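## Task

Lift the pink microphone lying on the table and stand it head-up in the holder of the stand that has no microphone, so it sits inside that holder's inner ring. At the end the other microphone must still be in its own stand's holder and both stands must be upright on the table. After any single pick-up, the pink microphone must not drop or slip downward by more than a few centimetres in total, or the task may fail.

## Robot and tools

Robot: two arms, left_arm and right_arm, each with a two-finger parallel gripper and a wrist camera. Cameras: cam_high, cam_low (fixed on a beam behind the arms), cam_left_wrist, cam_right_wrist, all 672x504. Left and right are arm names, not image sides.

Scene frame: origin at table-top height, midway between the arms, a little behind the table's near edge; +x points out over the table, +y toward left_arm, +z up. Calibrated bases: left_arm near (-0.005, +0.275, 0) m, right_arm near (+0.002, -0.336, +0.004) m, both almost unrotated. Reported hand positions and quaternions (end_effector_position, end_effector_quat_wxyz) are in the scene frame and can be off by a few cm, more when reaching far. The position is the point between the finger pads, about 1 cm short of the tips. Fingers point along the gripper's +z and close along its y.

Row layout (shared by execute_actions and move): exactly 14 numbers, each in [-1, 1]: left_arm dx, dy, dz, rx, ry, rz, opening, then right_arm dx, dy, dz, rx, ry, rz, opening. Both arms are always included. The six pose numbers are an offset, not a pose: they are measured along the axes of that arm's current Hand target, starting from the Hand target at the start of the call. Scale: 1.0 = 0.6 m for dx/dy/dz and 180 degrees for the rotation; rx, ry, rz form one rotation vector. Opening is absolute: +1 fully open (0.093 m), -1 closed. To leave an arm alone send six zeros, but still send the opening it should keep; a 0 opening is a real command (half open).

execute_actions(actions, cameras): actions is a list of up to 15... actually a list of actions, each a table of at most 15 rows, one row per 1/30 s step; a short table repeats its last row to step 15. Every row counts from the action's start pose, not the previous row, and each new action restarts from the current Hand target, so repeating an offset moves further. An empty list returns state plus all camera images. cameras: list of names, ["all"], or []; an unknown name invalidates the call.

move(target, speed, blend, opening_speed, grip_force, blocking, cameras): target is one 14-number row or a list of up to 15 rows, every row an offset from the same starting Hand targets (not chained). Straight-line paths, all finishing together, capped at 10 s. speed: m/s, 0.002 to 2.9, default 0.25 (rotation up to twice that in rad/s); one value or one per target. blend: corner rounding in m for lists, default 0 (stop at each). opening_speed: rate of opening change per second on the -1..+1 scale, at least 0.2. grip_force: newtons per pad, 10 to 50, per arm or shared; persists; lower forces close slowly (about 4 s at 40, 16 s at 10). blocking=false returns after about 0.5 s while the move continues. Paths ignore obstacles and the other arm; avoid routes passing near an arm's own base (elbow can whip round). The result adds a "move:" line: done, off_target, moving, held or fault, plus limits (paced = pose clipped, held = steps withheld). done means within 10 mm and 2 degrees; it says nothing about contact.

wait(seconds): 0 to 3600, sends nothing new; a running move continues and can end it early. stop(): brakes a running move. zoom_image(camera, region): region [x0, y0, x1, y1] pixels, origin top-left, at most 504x504, on the newest image of that camera. finished_scene(scene): integer 1 or 2; ends the scene irreversibly, so only call once the microphone is seated and stays there unaided.

Control notes: commanded orientation is clipped to within 40 degrees of the measured one each step. Hand target in a result is the last commanded pose after clipping; grippers often sag short or tilt, especially at long reach, so check position and orientation after every move and send the remaining difference as an offset. A blocked arm keeps pushing; command its target back past the gripper to release.

Gripping readings: grip_measured uses the opening scale (+1 open, -1 closed). Pads meet near -0.94; an object of width w mm sits at about -0.94 + 0.0208*w. Command roughly 0.41 below that width reading for a full-force hold on a rigid flat object; rounder or softer items may need lower. Keep sending the same number to hold; to release, send well above the width reading. A reading below -0.94 after closing may still mean a thin object is held, so confirm visually. Joint positions lists end with the opening in metres.

Other result lines: Joint velocities (may say within noise or be omitted), Joint torques (noisy, offset, wrap at ±28 N m on the first three), Motor temperatures, Tool commands, MOTOR HOT above 75 °C, FAULT lines. At 90 °C the arm folds up and stays idle; at 100 °C it collapses. Avoid long holds at full stretch or pushing against unreachable poses.

Avoid: dropping or sliding the microphone after lifting it, knocking over stands or the seated microphone, anything leaving the table, fast impacts, hard pushes on fixtures (bar, spacers, plate, low rail), arm-to-arm contact including closing on the other gripper, and strain on wrist-camera cables. Loose objects may be nudged briefly by disturbances.

Each tool is called after "Request:" in YAML: its name, and indented under it one key for each argument.

## Session

Request:
execute_actions:
  actions: []

Scene clock: 0.00 s.
left_arm: end_effector_position=(+0.2165, +0.1141, +0.3636) grip_measured=+1.000 end_effector_quat_wxyz=(+0.631, +0.177, +0.686, -0.315) | right_arm: end_effector_position=(+0.1872, -0.2076, +0.3523) grip_measured=+1.000 end_effector_quat_wxyz=(+0.644, -0.158, +0.651, +0.369)
Joint positions: left_arm=[-0.498 0.603 0.781 -0.184 0.206 -0.203 0.093] | right_arm=[0.173 0.341 0.6 -0.144 -0.554 0.344 0.093]
Joint velocities: within noise
Joint torques (N m): no reading
Motor temperatures (°C): left_arm=[35 41 40 36 33 33 32] | right_arm=[34 46 44 33 32 32 30]
Heat: left arm: 41 °C; right arm: 46 °C.
Hand target: left_arm +0.2160, +0.1150, +0.3682; +0.637, +0.178, +0.682, -0.313 | right_arm +0.1860, -0.2084, +0.3612; +0.655, -0.162, +0.641, +0.366
Tool commands: left_gripper/opening=+1.0 right_gripper/opening=+1.0

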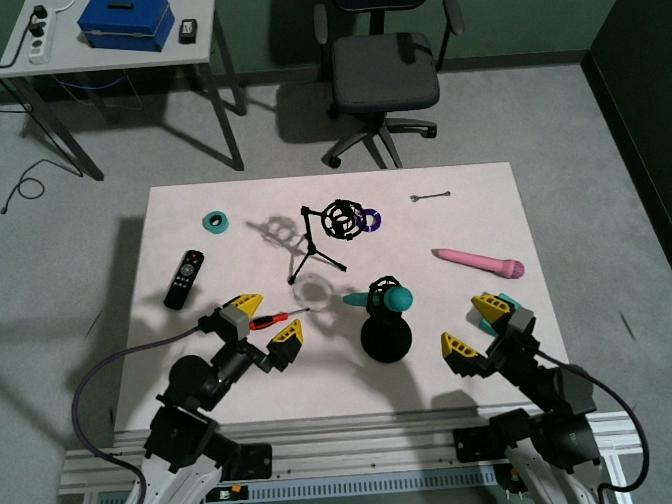

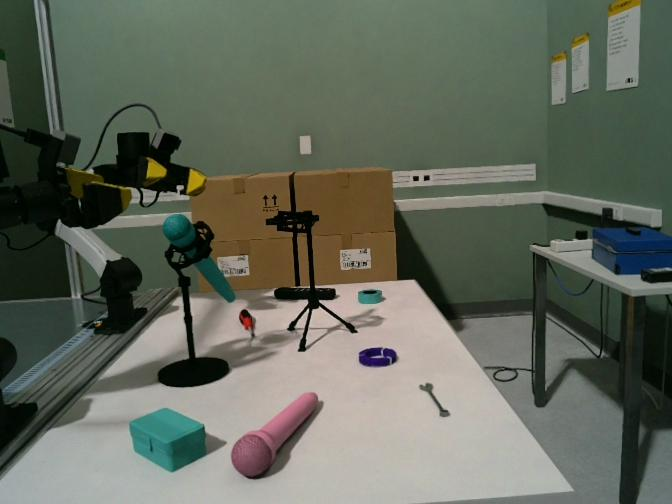

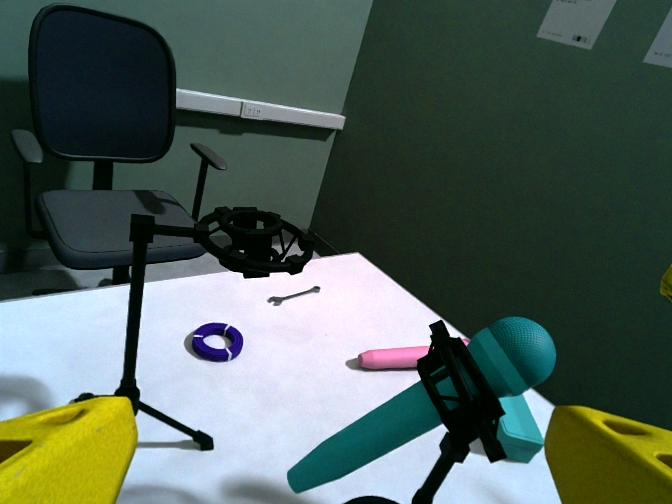

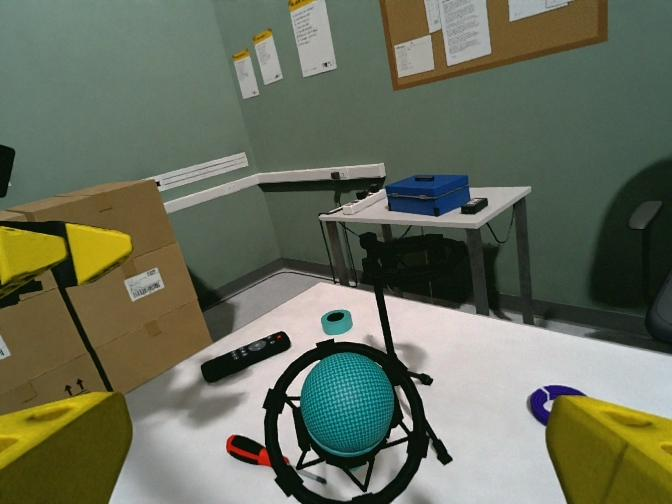

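Request:
move:
  target:
    - [0,0,0,0,0,0,1,0.045,-0.224,0.01,0.448,0.353,0.3,1]
    - [0,0,0,0,0,0,1,0.13,-0.344,0.091,0.638,0.096,0.521,1]
  blend: 0.05
  speed: 0.5
  cameras: ["all"]

Request:
zoom_image:
  camera: "cam_high"
  region: [230, 160, 430, 320]

Request:
zoom_image:
  camera: "cam_low"
  region: [130, 180, 400, 400]

Scene clock: 44.73 s.
left_arm: end_effector_position=(+0.2165, +0.1141, +0.3636) grip_measured=+1.000 end_effector_quat_wxyz=(+0.631, +0.177, +0.686, -0.315) | right_arm: end_effector_position=(+0.3598, -0.2875, +0.2349) grip_measured=+1.000 end_effector_quat_wxyz=(+0.049, +0.779, +0.620, +0.083)
Joint positions: left_arm=[-0.498 0.603 0.781 -0.184 0.206 -0.203 0.093] | right_arm=[0.105 1.816 1.975 -1.541 -0.001 1.932 0.093]
Joint torques (N m): left_arm=[0.68 0.5 9.24 2.37 -0.04 0.18] | right_arm=[-0.16 -7.21 6.6 0.43 0.02 0.06]
Motor temperatures (°C): left_arm=[35 41 45 43 32 33 31] | right_arm=[34 46 48 37 32 32 30]
Heat: left arm: 45 °C; right arm: 48 °C.
Hand target: left_arm +0.2160, +0.1150, +0.3682; +0.637, +0.178, +0.682, -0.313 | right_arm +0.3601, -0.2903, +0.2403; +0.000, +0.791, +0.612, +0.000
Off the commanded pose: left_arm 0.005 m, 1 deg | right_arm 0.006 m, 11 deg.
joint sent to its limit (right arm) — joint 4 (wrist pitch), lower limit. The joint targets are off in orientation, not in position.
move: off_target (right_arm)

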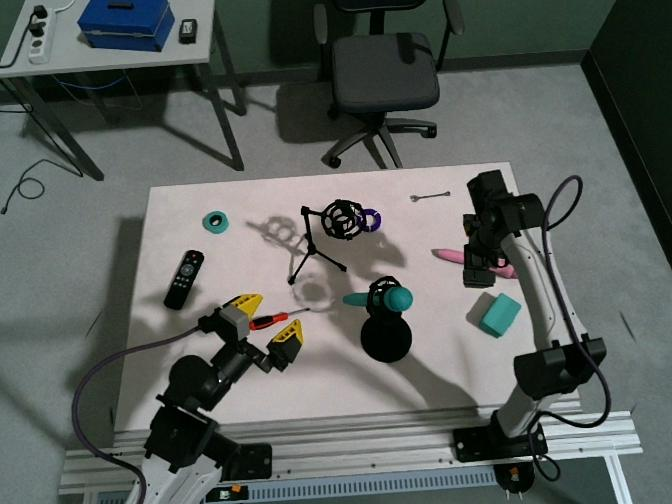

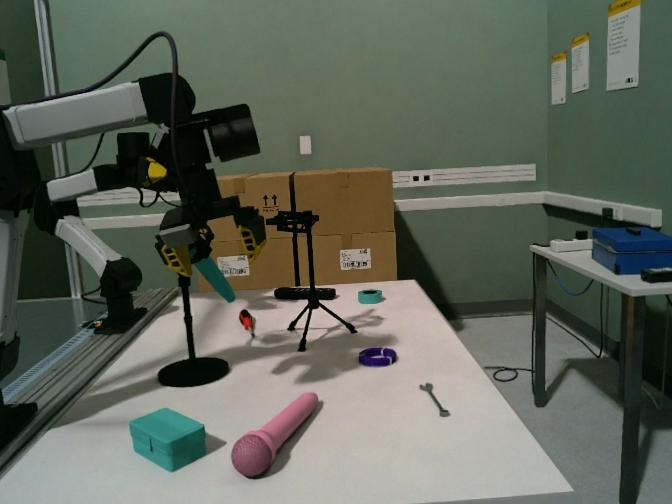

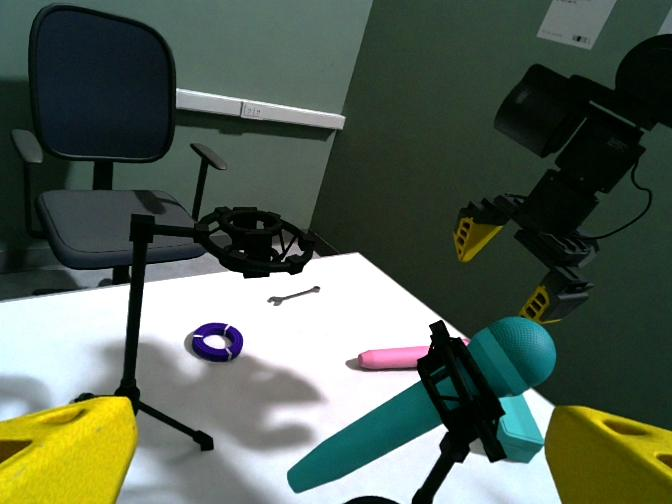

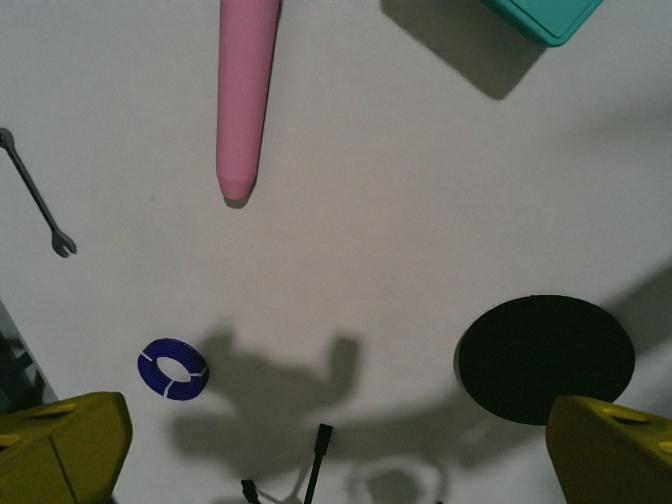

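Scaled by 2.520.

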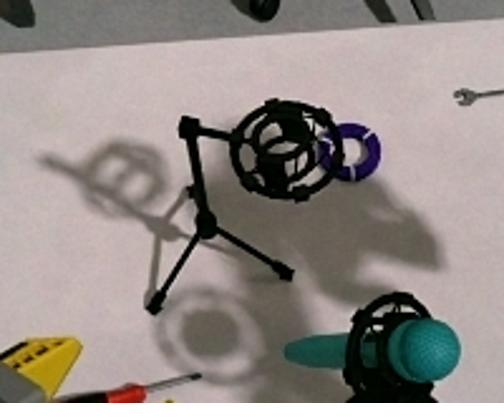

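Scaled by 1.867.

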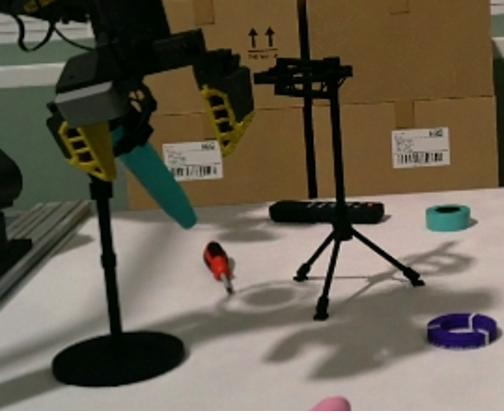

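Request:
move:
  target: [0,0,0,0,0,0,1,0,0.138,0.133,0,0,0,1]
  speed: 0.3
  cameras: ["all"]

Scene clock: 65.20 s.
left_arm: end_effector_position=(+0.2165, +0.1141, +0.3636) grip_measured=+1.000 end_effector_quat_wxyz=(+0.631, +0.177, +0.686, -0.315) | right_arm: end_effector_position=(+0.4382, -0.3107, +0.1493) grip_measured=+1.000 end_effector_quat_wxyz=(+0.012, +0.791, +0.612, +0.019)
Joint positions: left_arm=[-0.498 0.603 0.781 -0.184 0.206 -0.203 0.093] | right_arm=[0.029 2.24 2.261 -1.551 -0.001 1.881 0.093]
Joint torques (N m): left_arm=[0.81 0.47 9.01 2.37 -0.02 0.14] | right_arm=[0.46 -12 6.43 0.19 0 -0.16]
Heat: left arm: 46 °C; right arm: 49 °C.
Hand target: left_arm +0.2160, +0.1150, +0.3682; +0.637, +0.178, +0.682, -0.313 | right_arm +0.4403, -0.3112, +0.1606; +0.000, +0.791, +0.612, +0.000
Off the commanded pose: left_arm 0.005 m, 1 deg | right_arm 0.011 m, 3 deg.
joint sent to its limit (right arm) — joint 4 (wrist pitch), lower limit. The joint targets are off in orientation, not in position.
move: off_target (right_arm)

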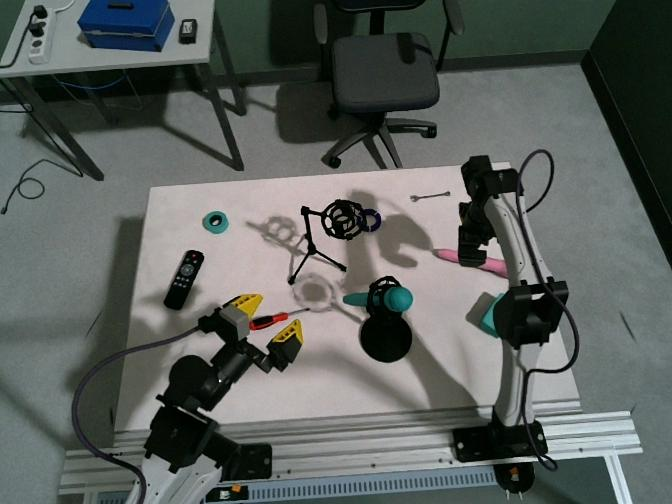

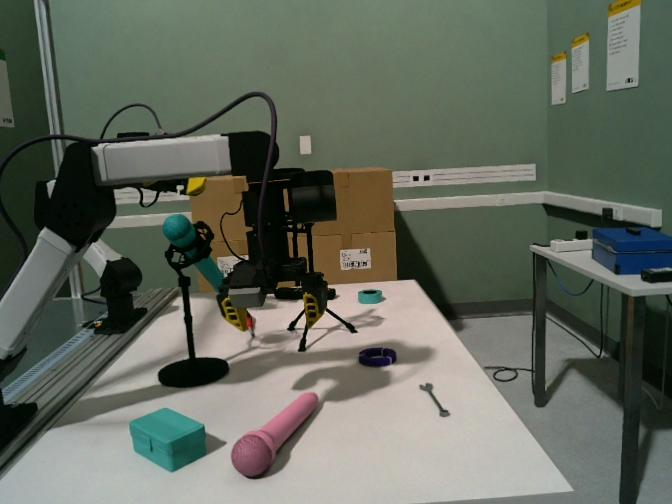

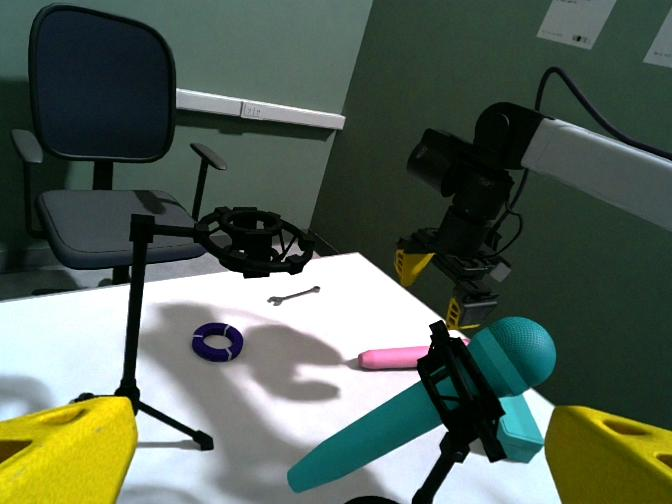

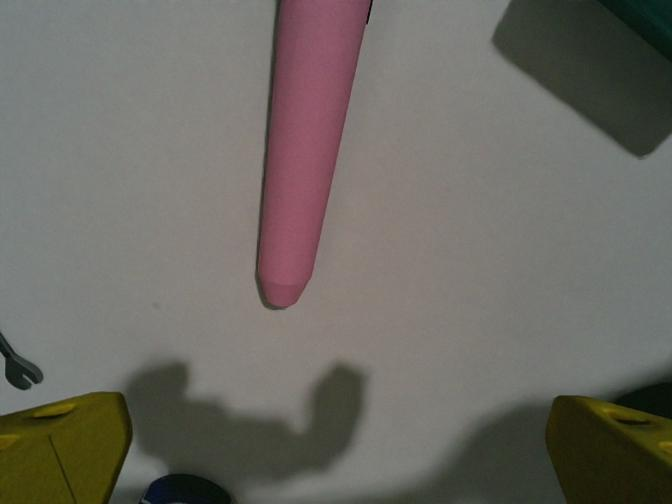

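Request:
move:
  target: [0,0,0,0,0,0,1,-0.13,0.028,0.05,0,0,0.031,1]
  cameras: ["all"]

Scene clock: 82.33 s.
left_arm: end_effector_position=(+0.2165, +0.1141, +0.3636) grip_measured=+1.000 end_effector_quat_wxyz=(+0.631, +0.177, +0.686, -0.315) | right_arm: end_effector_position=(+0.4345, -0.3911, +0.1292) grip_measured=+1.000 end_effector_quat_wxyz=(-0.003, +0.820, +0.572, -0.001)
Joint positions: left_arm=[-0.498 0.603 0.781 -0.184 0.206 -0.203 0.093] | right_arm=[-0.156 2.282 2.251 -1.551 -0.001 1.797 0.093]
Joint torques (N m): left_arm=[0.64 0.46 9.16 2.34 -0.03 0.17] | right_arm=[0.51 -10.77 5.85 0.15 0.02 -0.15]
Motor temperatures (°C): left_arm=[35 40 47 44 32 33 31] | right_arm=[33 53 49 34 32 32 30]
Heat: left arm: 47 °C; right arm: 53 °C.
Hand target: left_arm +0.2160, +0.1150, +0.3682; +0.637, +0.178, +0.682, -0.313 | right_arm +0.4371, -0.3908, +0.1306; +0.000, +0.819, +0.573, +0.000
Off the commanded pose: left_arm 0.005 m, 1 deg | right_arm 0.003 m, 0 deg.
move: done

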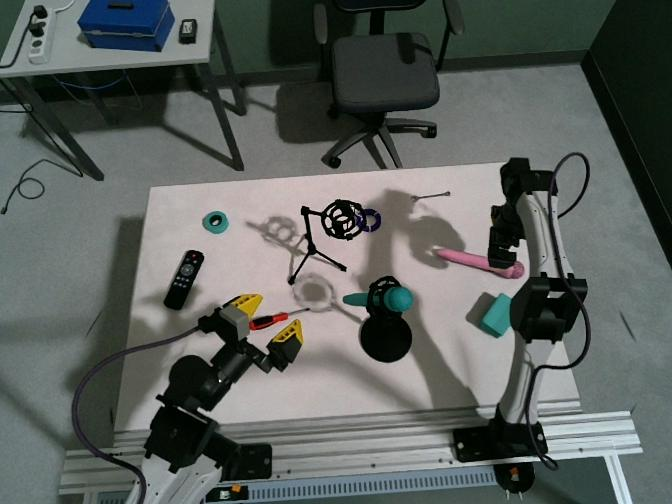

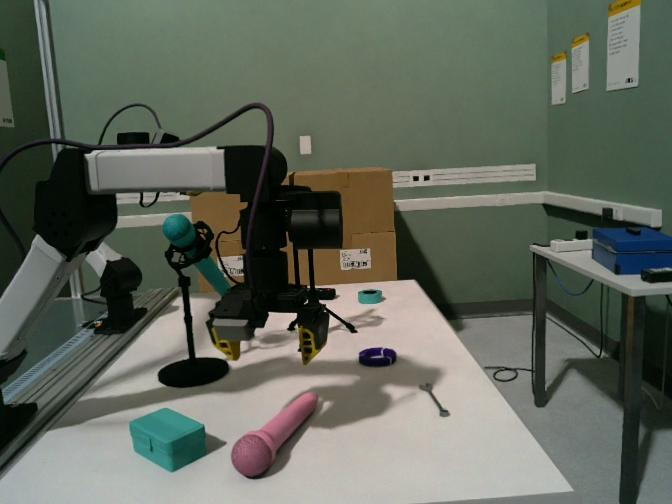

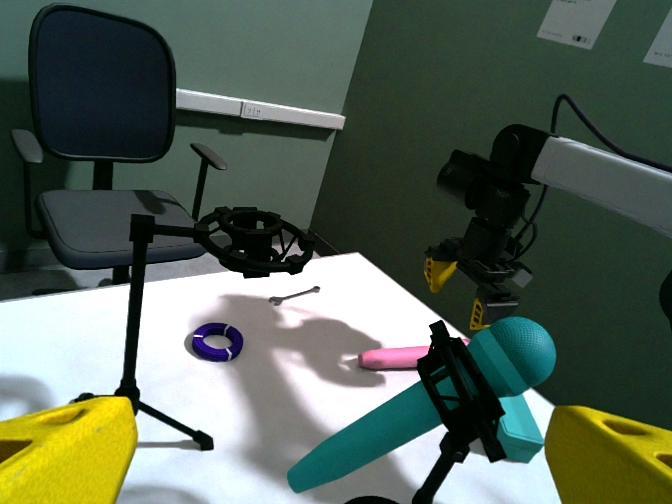

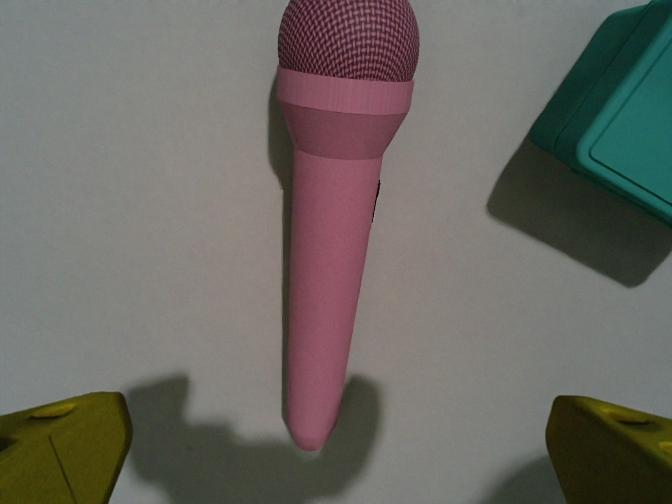

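Request:
move:
  target: [0,0,0,0,0,0,1,-0.075,0.008,0.092,0,0,0.01,1]
  cameras: ["cam_low","cam_right_wrist","cam_high"]

Scene clock: 97.93 s.
left_arm: end_effector_position=(+0.2165, +0.1141, +0.3636) grip_measured=+1.000 end_effector_quat_wxyz=(+0.631, +0.177, +0.686, -0.315) | right_arm: end_effector_position=(+0.4190, -0.4351, +0.0612) grip_measured=+1.000 end_effector_quat_wxyz=(-0.022, +0.830, +0.557, -0.018)
Joint positions: left_arm=[-0.498 0.603 0.781 -0.184 0.206 -0.203 0.093] | right_arm=[-0.263 2.28 1.976 -1.328 -0.001 1.725 0.093]
Joint torques (N m): left_arm=[0.68 0.49 8.87 2.32 -0.04 0.11] | right_arm=[0.69 -14.41 4.29 0.35 0 -0.13]
Motor temperatures (°C): left_arm=[35 40 47 45 32 33 31] | right_arm=[33 55 50 33 32 32 30]
Heat: left arm: 47 °C; right arm: 55 °C.
Hand target: left_arm +0.2160, +0.1150, +0.3682; +0.637, +0.178, +0.682, -0.313 | right_arm +0.4262, -0.4348, +0.0755; +0.000, +0.828, +0.560, +0.000
Off the commanded pose: left_arm 0.005 m, 1 deg | right_arm 0.016 m, 3 deg.
move: off_target (right_arm)
Images, in order (width x height): cam_high 672x504, cam_low 672x504, cam_right_wrist 672x504.

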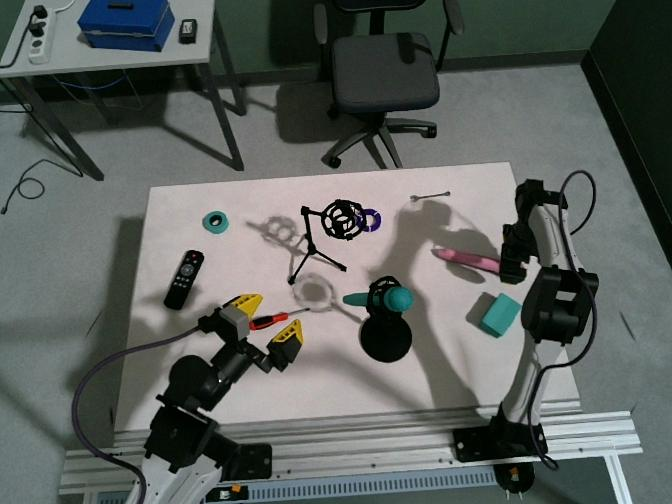

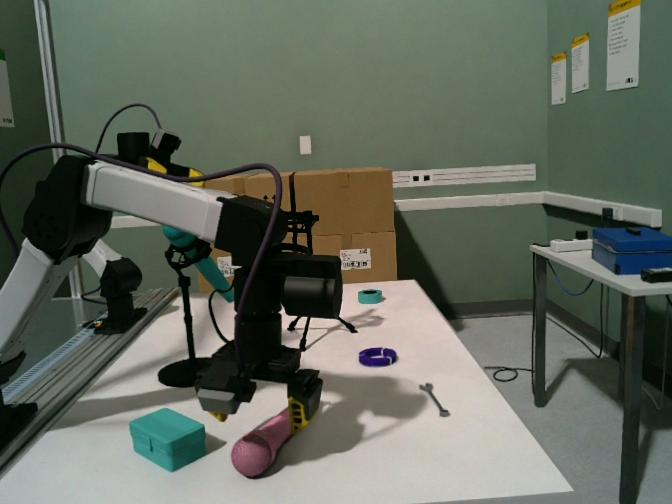

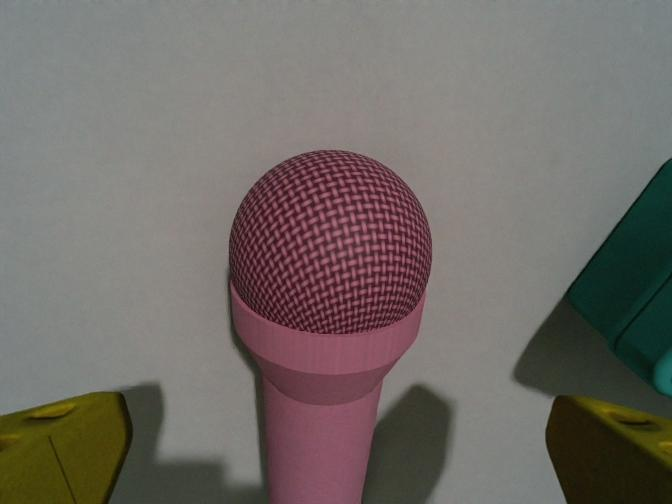

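Request:
move:
  target:
    - [0,0,0,0,0,0,1,-0.035,0.005,0.02,0,0,0,1]
    - [0,0,0,0,0,0,1,-0.035,0.005,0.055,0,0,0,1]
  speed: 0.15
  blend: 0.01
  cameras: ["cam_low","cam_right_wrist"]

Scene clock: 117.43 s.
left_arm: end_effector_position=(+0.2165, +0.1141, +0.3636) grip_measured=+1.000 end_effector_quat_wxyz=(+0.631, +0.177, +0.686, -0.315) | right_arm: end_effector_position=(+0.4142, -0.4542, +0.0341) grip_measured=+1.000 end_effector_quat_wxyz=(-0.018, +0.829, +0.559, -0.013)
Joint positions: left_arm=[-0.498 0.603 0.781 -0.184 0.206 -0.203 0.093] | right_arm=[-0.309 2.28 1.869 -1.207 -0.001 1.676 0.093]
Joint torques (N m): left_arm=[0.88 0.51 8.95 2.34 -0.02 0.15] | right_arm=[0.42 -13.2 4.27 0.43 0.01 -0.13]
Motor temperatures (°C): left_arm=[35 40 48 46 32 33 31] | right_arm=[33 58 49 33 32 32 30]
Heat: left arm: 48 °C; right arm: 58 °C.
Hand target: left_arm +0.2160, +0.1150, +0.3682; +0.637, +0.178, +0.682, -0.313 | right_arm +0.4211, -0.4554, +0.0424; +0.000, +0.828, +0.560, +0.000
Off the commanded pose: left_arm 0.005 m, 1 deg | right_arm 0.011 m, 3 deg.
move: off_target (right_arm)

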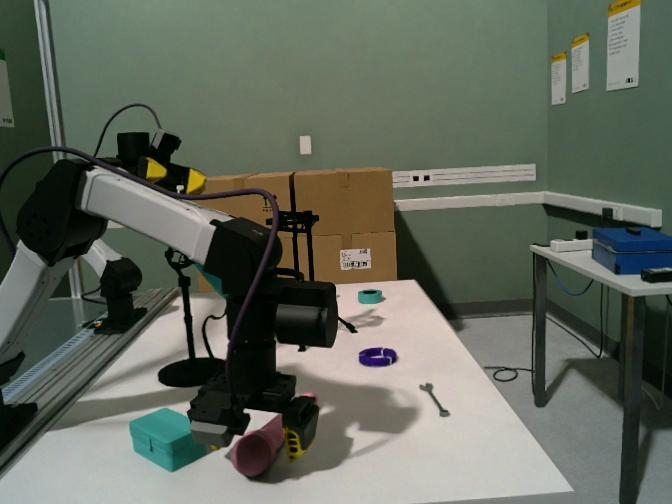

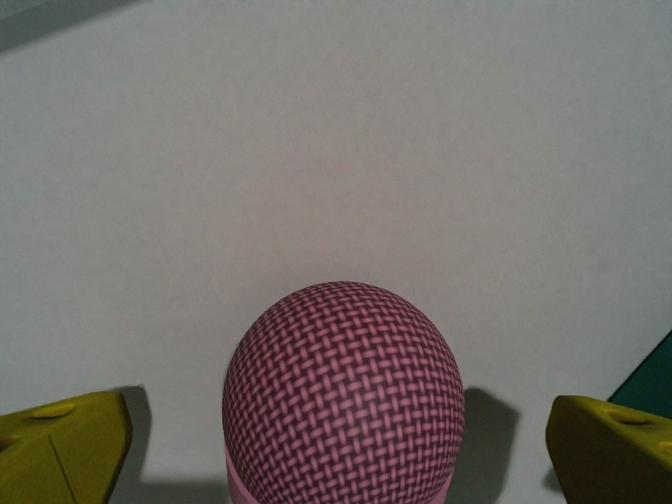

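Request:
move:
  target:
    - [0,0,0,0,0,0,1,0.013,0.004,0,0,0,0,1]
    - [0,0,0,0,0,0,1,0.013,0.004,0,0,0,0,-0.35]
  speed: 0.1
  opening_speed: 0.7
  cameras: ["cam_low","cam_right_wrist"]

Scene clock: 127.73 s.
left_arm: end_effector_position=(+0.2165, +0.1141, +0.3636) grip_measured=+1.000 end_effector_quat_wxyz=(+0.631, +0.177, +0.686, -0.315) | right_arm: end_effector_position=(+0.4161, -0.4477, +0.0341) grip_measured=-0.125 end_effector_quat_wxyz=(-0.018, +0.825, +0.565, -0.013)
Joint positions: left_arm=[-0.498 0.603 0.781 -0.184 0.206 -0.203 0.093] | right_arm=[-0.293 2.28 1.869 -1.207 -0.001 1.676 0.039]
Joint torques (N m): left_arm=[0.49 0.76 9.2 2.34 -0.03 0.12] | right_arm=[0.57 -12.03 6.08 0.3 0.03 0.05]
Motor temperatures (°C): left_arm=[34 40 48 46 32 33 31] | right_arm=[33 58 49 32 32 32 30]
Heat: left arm: 48 °C; right arm: 58 °C.
Hand target: left_arm +0.2160, +0.1150, +0.3682; +0.637, +0.178, +0.682, -0.313 | right_arm +0.4262, -0.4491, +0.0424; +0.000, +0.828, +0.560, +0.000
Off the commanded pose: left_arm 0.005 m, 1 deg | right_arm 0.013 m, 3 deg.
move: off_target (right_arm); target 2's new opening was sent with right_arm's hand 0.013 m and 3 deg from that target

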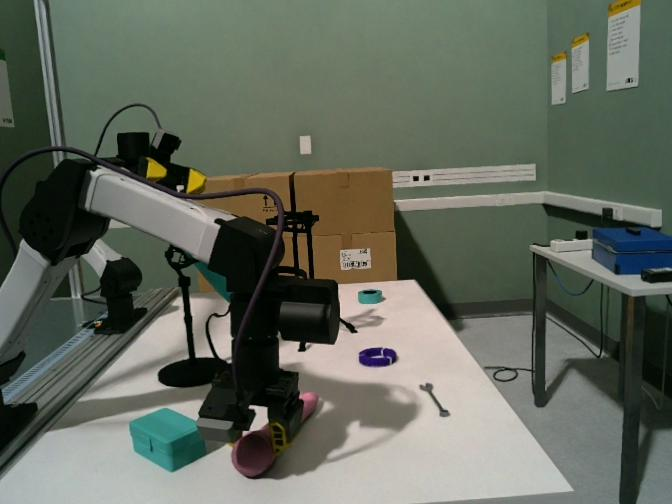

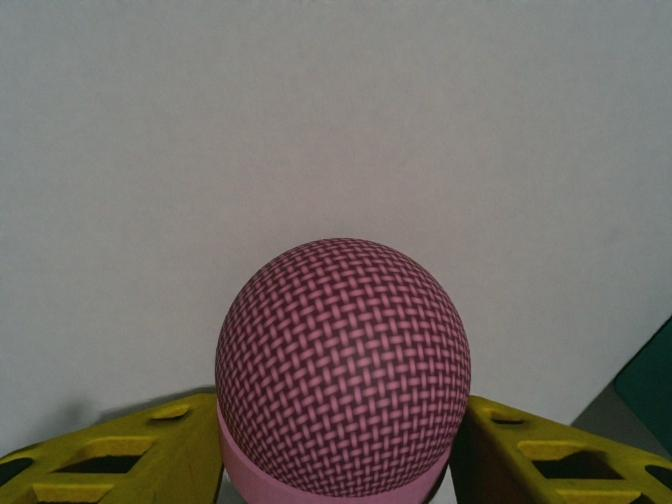

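Request:
move:
  target:
    - [0,0,0,0,0,0,1,0.059,-0.077,-0.333,0,0,0,-0.4]
    - [0,0,0,0,0,0,1,0.155,-0.145,-0.633,-0.548,-0.245,-0.548,-0.4]
  speed: 0.25
  blend: 0.03
  cameras: ["all"]

Scene clock: 176.53 s.
left_arm: end_effector_position=(+0.2165, +0.1141, +0.3636) grip_measured=+1.000 end_effector_quat_wxyz=(+0.631, +0.177, +0.686, -0.315) | right_arm: end_effector_position=(+0.3774, -0.3315, +0.3973) grip_measured=-0.138 end_effector_quat_wxyz=(+0.658, -0.095, +0.735, +0.133)
Joint positions: left_arm=[-0.498 0.603 0.781 -0.184 0.206 -0.203 0.093] | right_arm=[-0.251 1.128 1.152 -0.144 -0.547 0.008 0.039]
Joint torques (N m): left_arm=[0.57 0.59 9.18 2.4 -0.01 0.08] | right_arm=[-0.17 -2.5 6.15 3.49 -0.33 -0.19]
Motor temperatures (°C): left_arm=[34 39 48 48 31 33 31] | right_arm=[33 59 50 34 32 32 32]
Heat: left arm: 48 °C; right arm: 59 °C.
Hand target: left_arm +0.2160, +0.1150, +0.3682; +0.637, +0.178, +0.682, -0.313 | right_arm +0.3800, -0.3303, +0.4222; +0.696, -0.122, +0.697, +0.122
Off the commanded pose: left_arm 0.005 m, 1 deg | right_arm 0.025 m, 7 deg.
move: off_target (right_arm)

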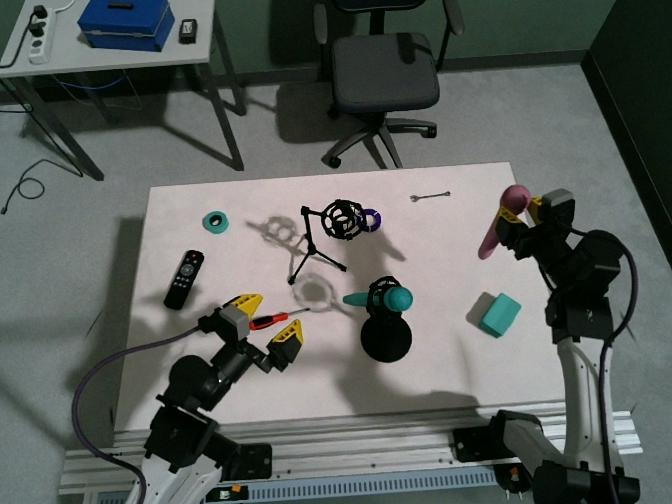

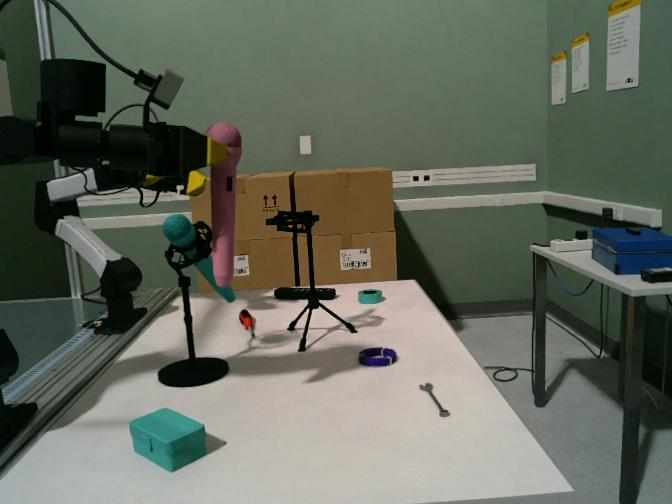

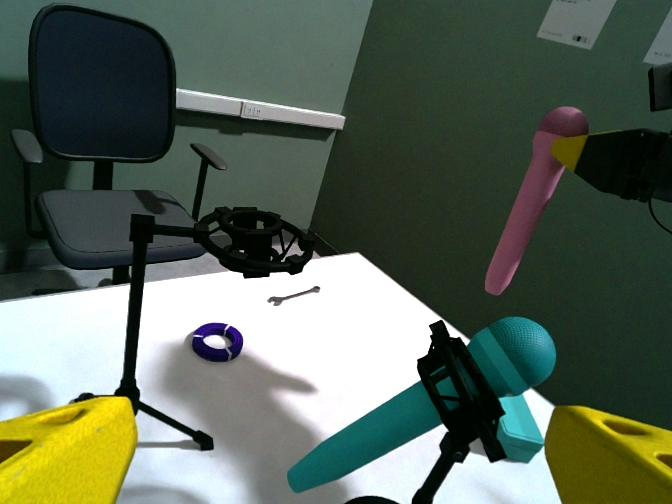

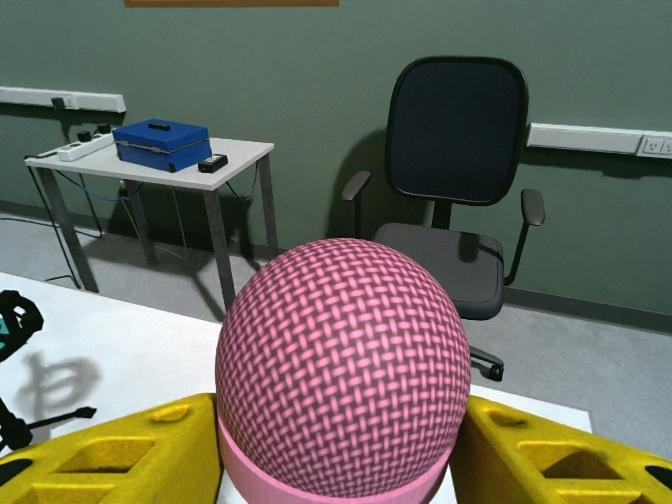

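Request:
move:
  target: [0,0,0,0,0,0,1,-0.083,0.273,0.223,-0.333,0,0,-0.4]
  speed: 0.25
  cameras: ["all"]

Scene clock: 190.67 s.
left_arm: end_effector_position=(+0.2165, +0.1141, +0.3636) grip_measured=+1.000 end_effector_quat_wxyz=(+0.631, +0.177, +0.686, -0.315) | right_arm: end_effector_position=(+0.4556, -0.1320, +0.4637) grip_measured=-0.138 end_effector_quat_wxyz=(+0.539, -0.437, +0.557, +0.456)
Joint positions: left_arm=[-0.498 0.603 0.781 -0.184 0.206 -0.203 0.093] | right_arm=[0.065 1.952 2.125 -0.188 -1.275 0.025 0.039]
Joint torques (N m): left_arm=[0.85 0.51 9.06 2.33 0.03 0.2] | right_arm=[0.42 -8.87 7.87 1.68 -0.29 -0.26]
Motor temperatures (°C): left_arm=[34 39 48 48 31 33 31] | right_arm=[33 57 50 38 32 32 32]
Heat: left arm: 48 °C; right arm: 57 °C.
Hand target: left_arm +0.2160, +0.1150, +0.3682; +0.637, +0.178, +0.682, -0.313 | right_arm +0.4503, -0.1307, +0.4720; +0.542, -0.453, +0.542, +0.454
Off the commanded pose: left_arm 0.005 m, 1 deg | right_arm 0.010 m, 2 deg.
move: done

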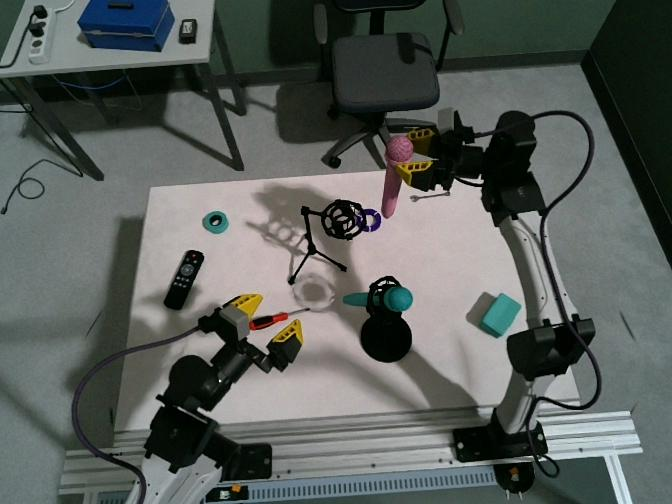

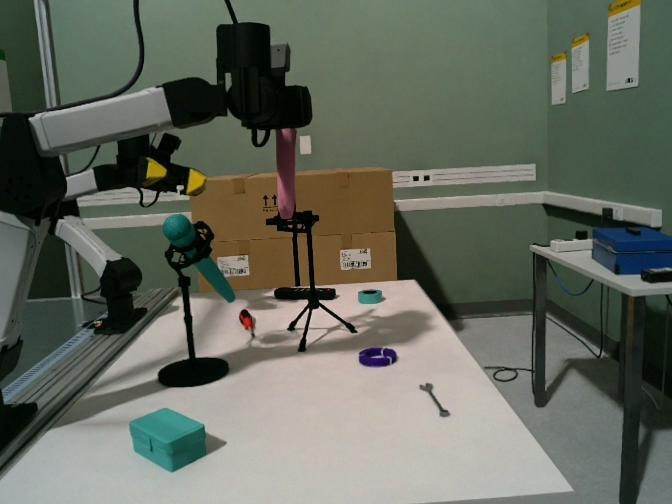

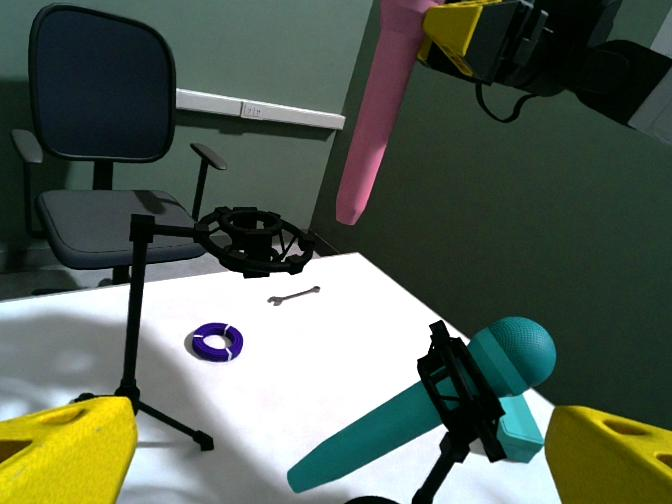

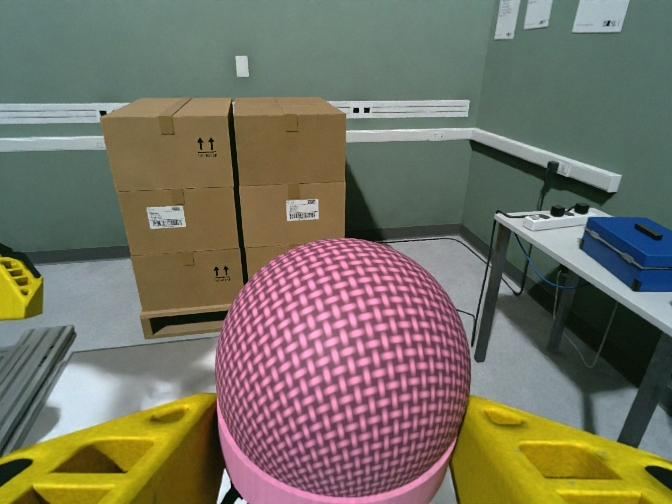

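Request:
zoom_image:
  camera: "cam_low"
  region: [240, 160, 360, 250]

Request:
zoom_image:
  camera: "cam_high"
  region: [280, 130, 440, 250]

Scaled by 4.200.

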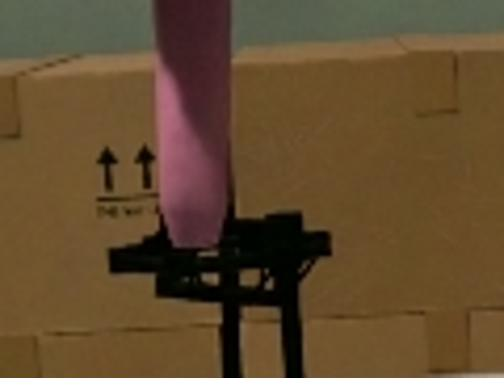

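Scaled by 3.150.

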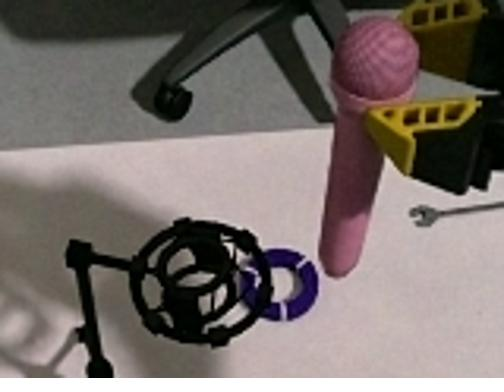

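Request:
move:
  target:
    - [0,0,0,0,0,0,1,-0.05,0,0,0,0,-0.011,-0.4]
    - [0,0,0,0,0,0,1,-0.045,0.013,0.117,0,0,-0.011,-0.4]
  speed: 0.12
  blend: 0.01
  cameras: ["cam_high","cam_low","cam_left_wrist"]

Request:
zoom_image:
  camera: "cam_low"
  region: [240, 160, 360, 250]

Request:
zoom_image:
  camera: "cam_high"
  region: [280, 130, 440, 250]

Request:
zoom_image:
  camera: "cam_left_wrist"
  region: [120, 80, 360, 290]

Scene clock: 229.57 s.
left_arm: end_effector_position=(+0.2165, +0.1141, +0.3636) grip_measured=+1.000 end_effector_quat_wxyz=(+0.631, +0.177, +0.686, -0.315) | right_arm: end_effector_position=(+0.4560, -0.0584, +0.4926) grip_measured=-0.138 end_effector_quat_wxyz=(+0.540, -0.456, +0.542, +0.455)
Joint positions: left_arm=[-0.498 0.603 0.781 -0.184 0.206 -0.203 0.093] | right_arm=[0.228 2.182 2.622 -0.452 -1.144 -0.007 0.039]
Joint torques (N m): left_arm=[0.72 0.5 8.96 2.34 0.02 0.16] | right_arm=[0.17 -10.1 6.98 1.79 0.03 -0.22]
Motor temperatures (°C): left_arm=[34 39 49 49 31 33 31] | right_arm=[33 59 50 35 32 32 32]
Heat: left arm: 49 °C; right arm: 59 °C.
Hand target: left_arm +0.2160, +0.1150, +0.3682; +0.637, +0.178, +0.682, -0.313 | right_arm +0.4550, -0.0603, +0.4992; +0.550, -0.462, +0.535, +0.445
Off the commanded pose: left_arm 0.005 m, 1 deg | right_arm 0.007 m, 2 deg.
move: done

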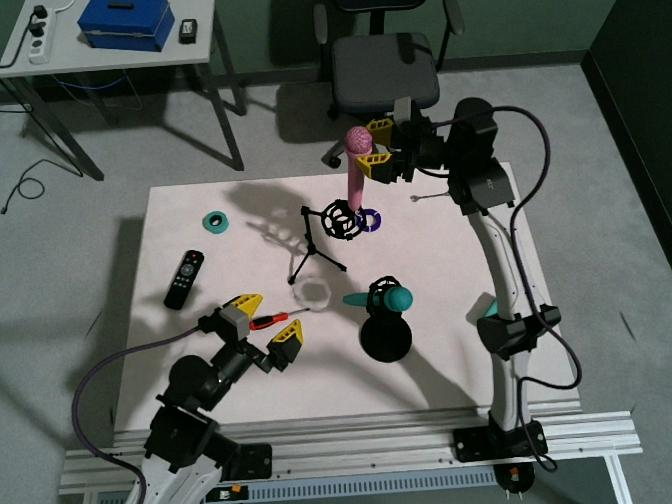

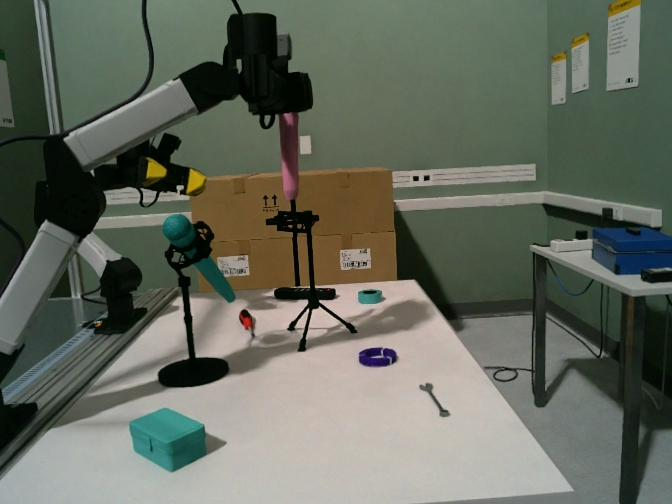

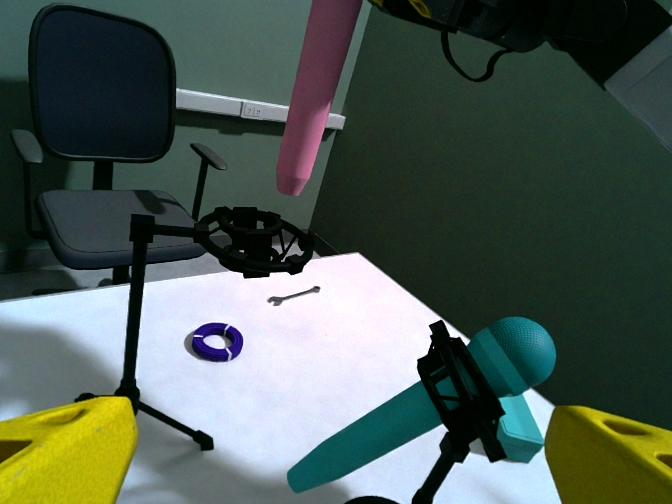

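Scaled by 4.200.

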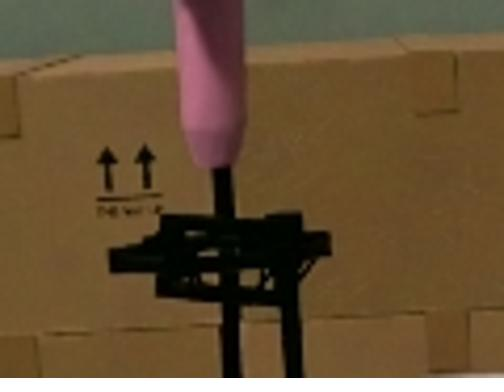

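Scaled by 3.150.

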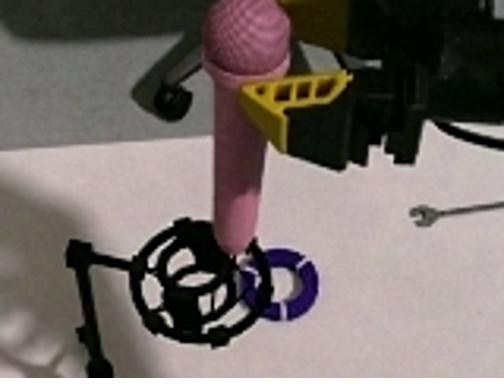

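Scaled by 2.100.

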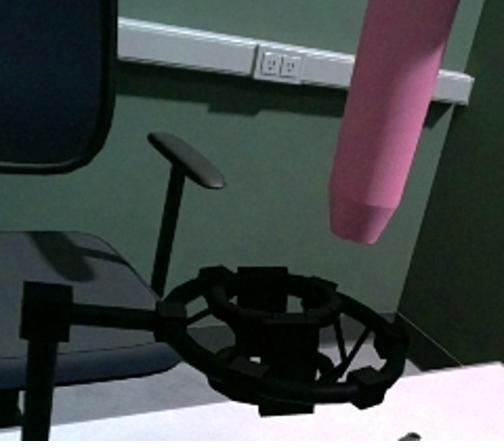

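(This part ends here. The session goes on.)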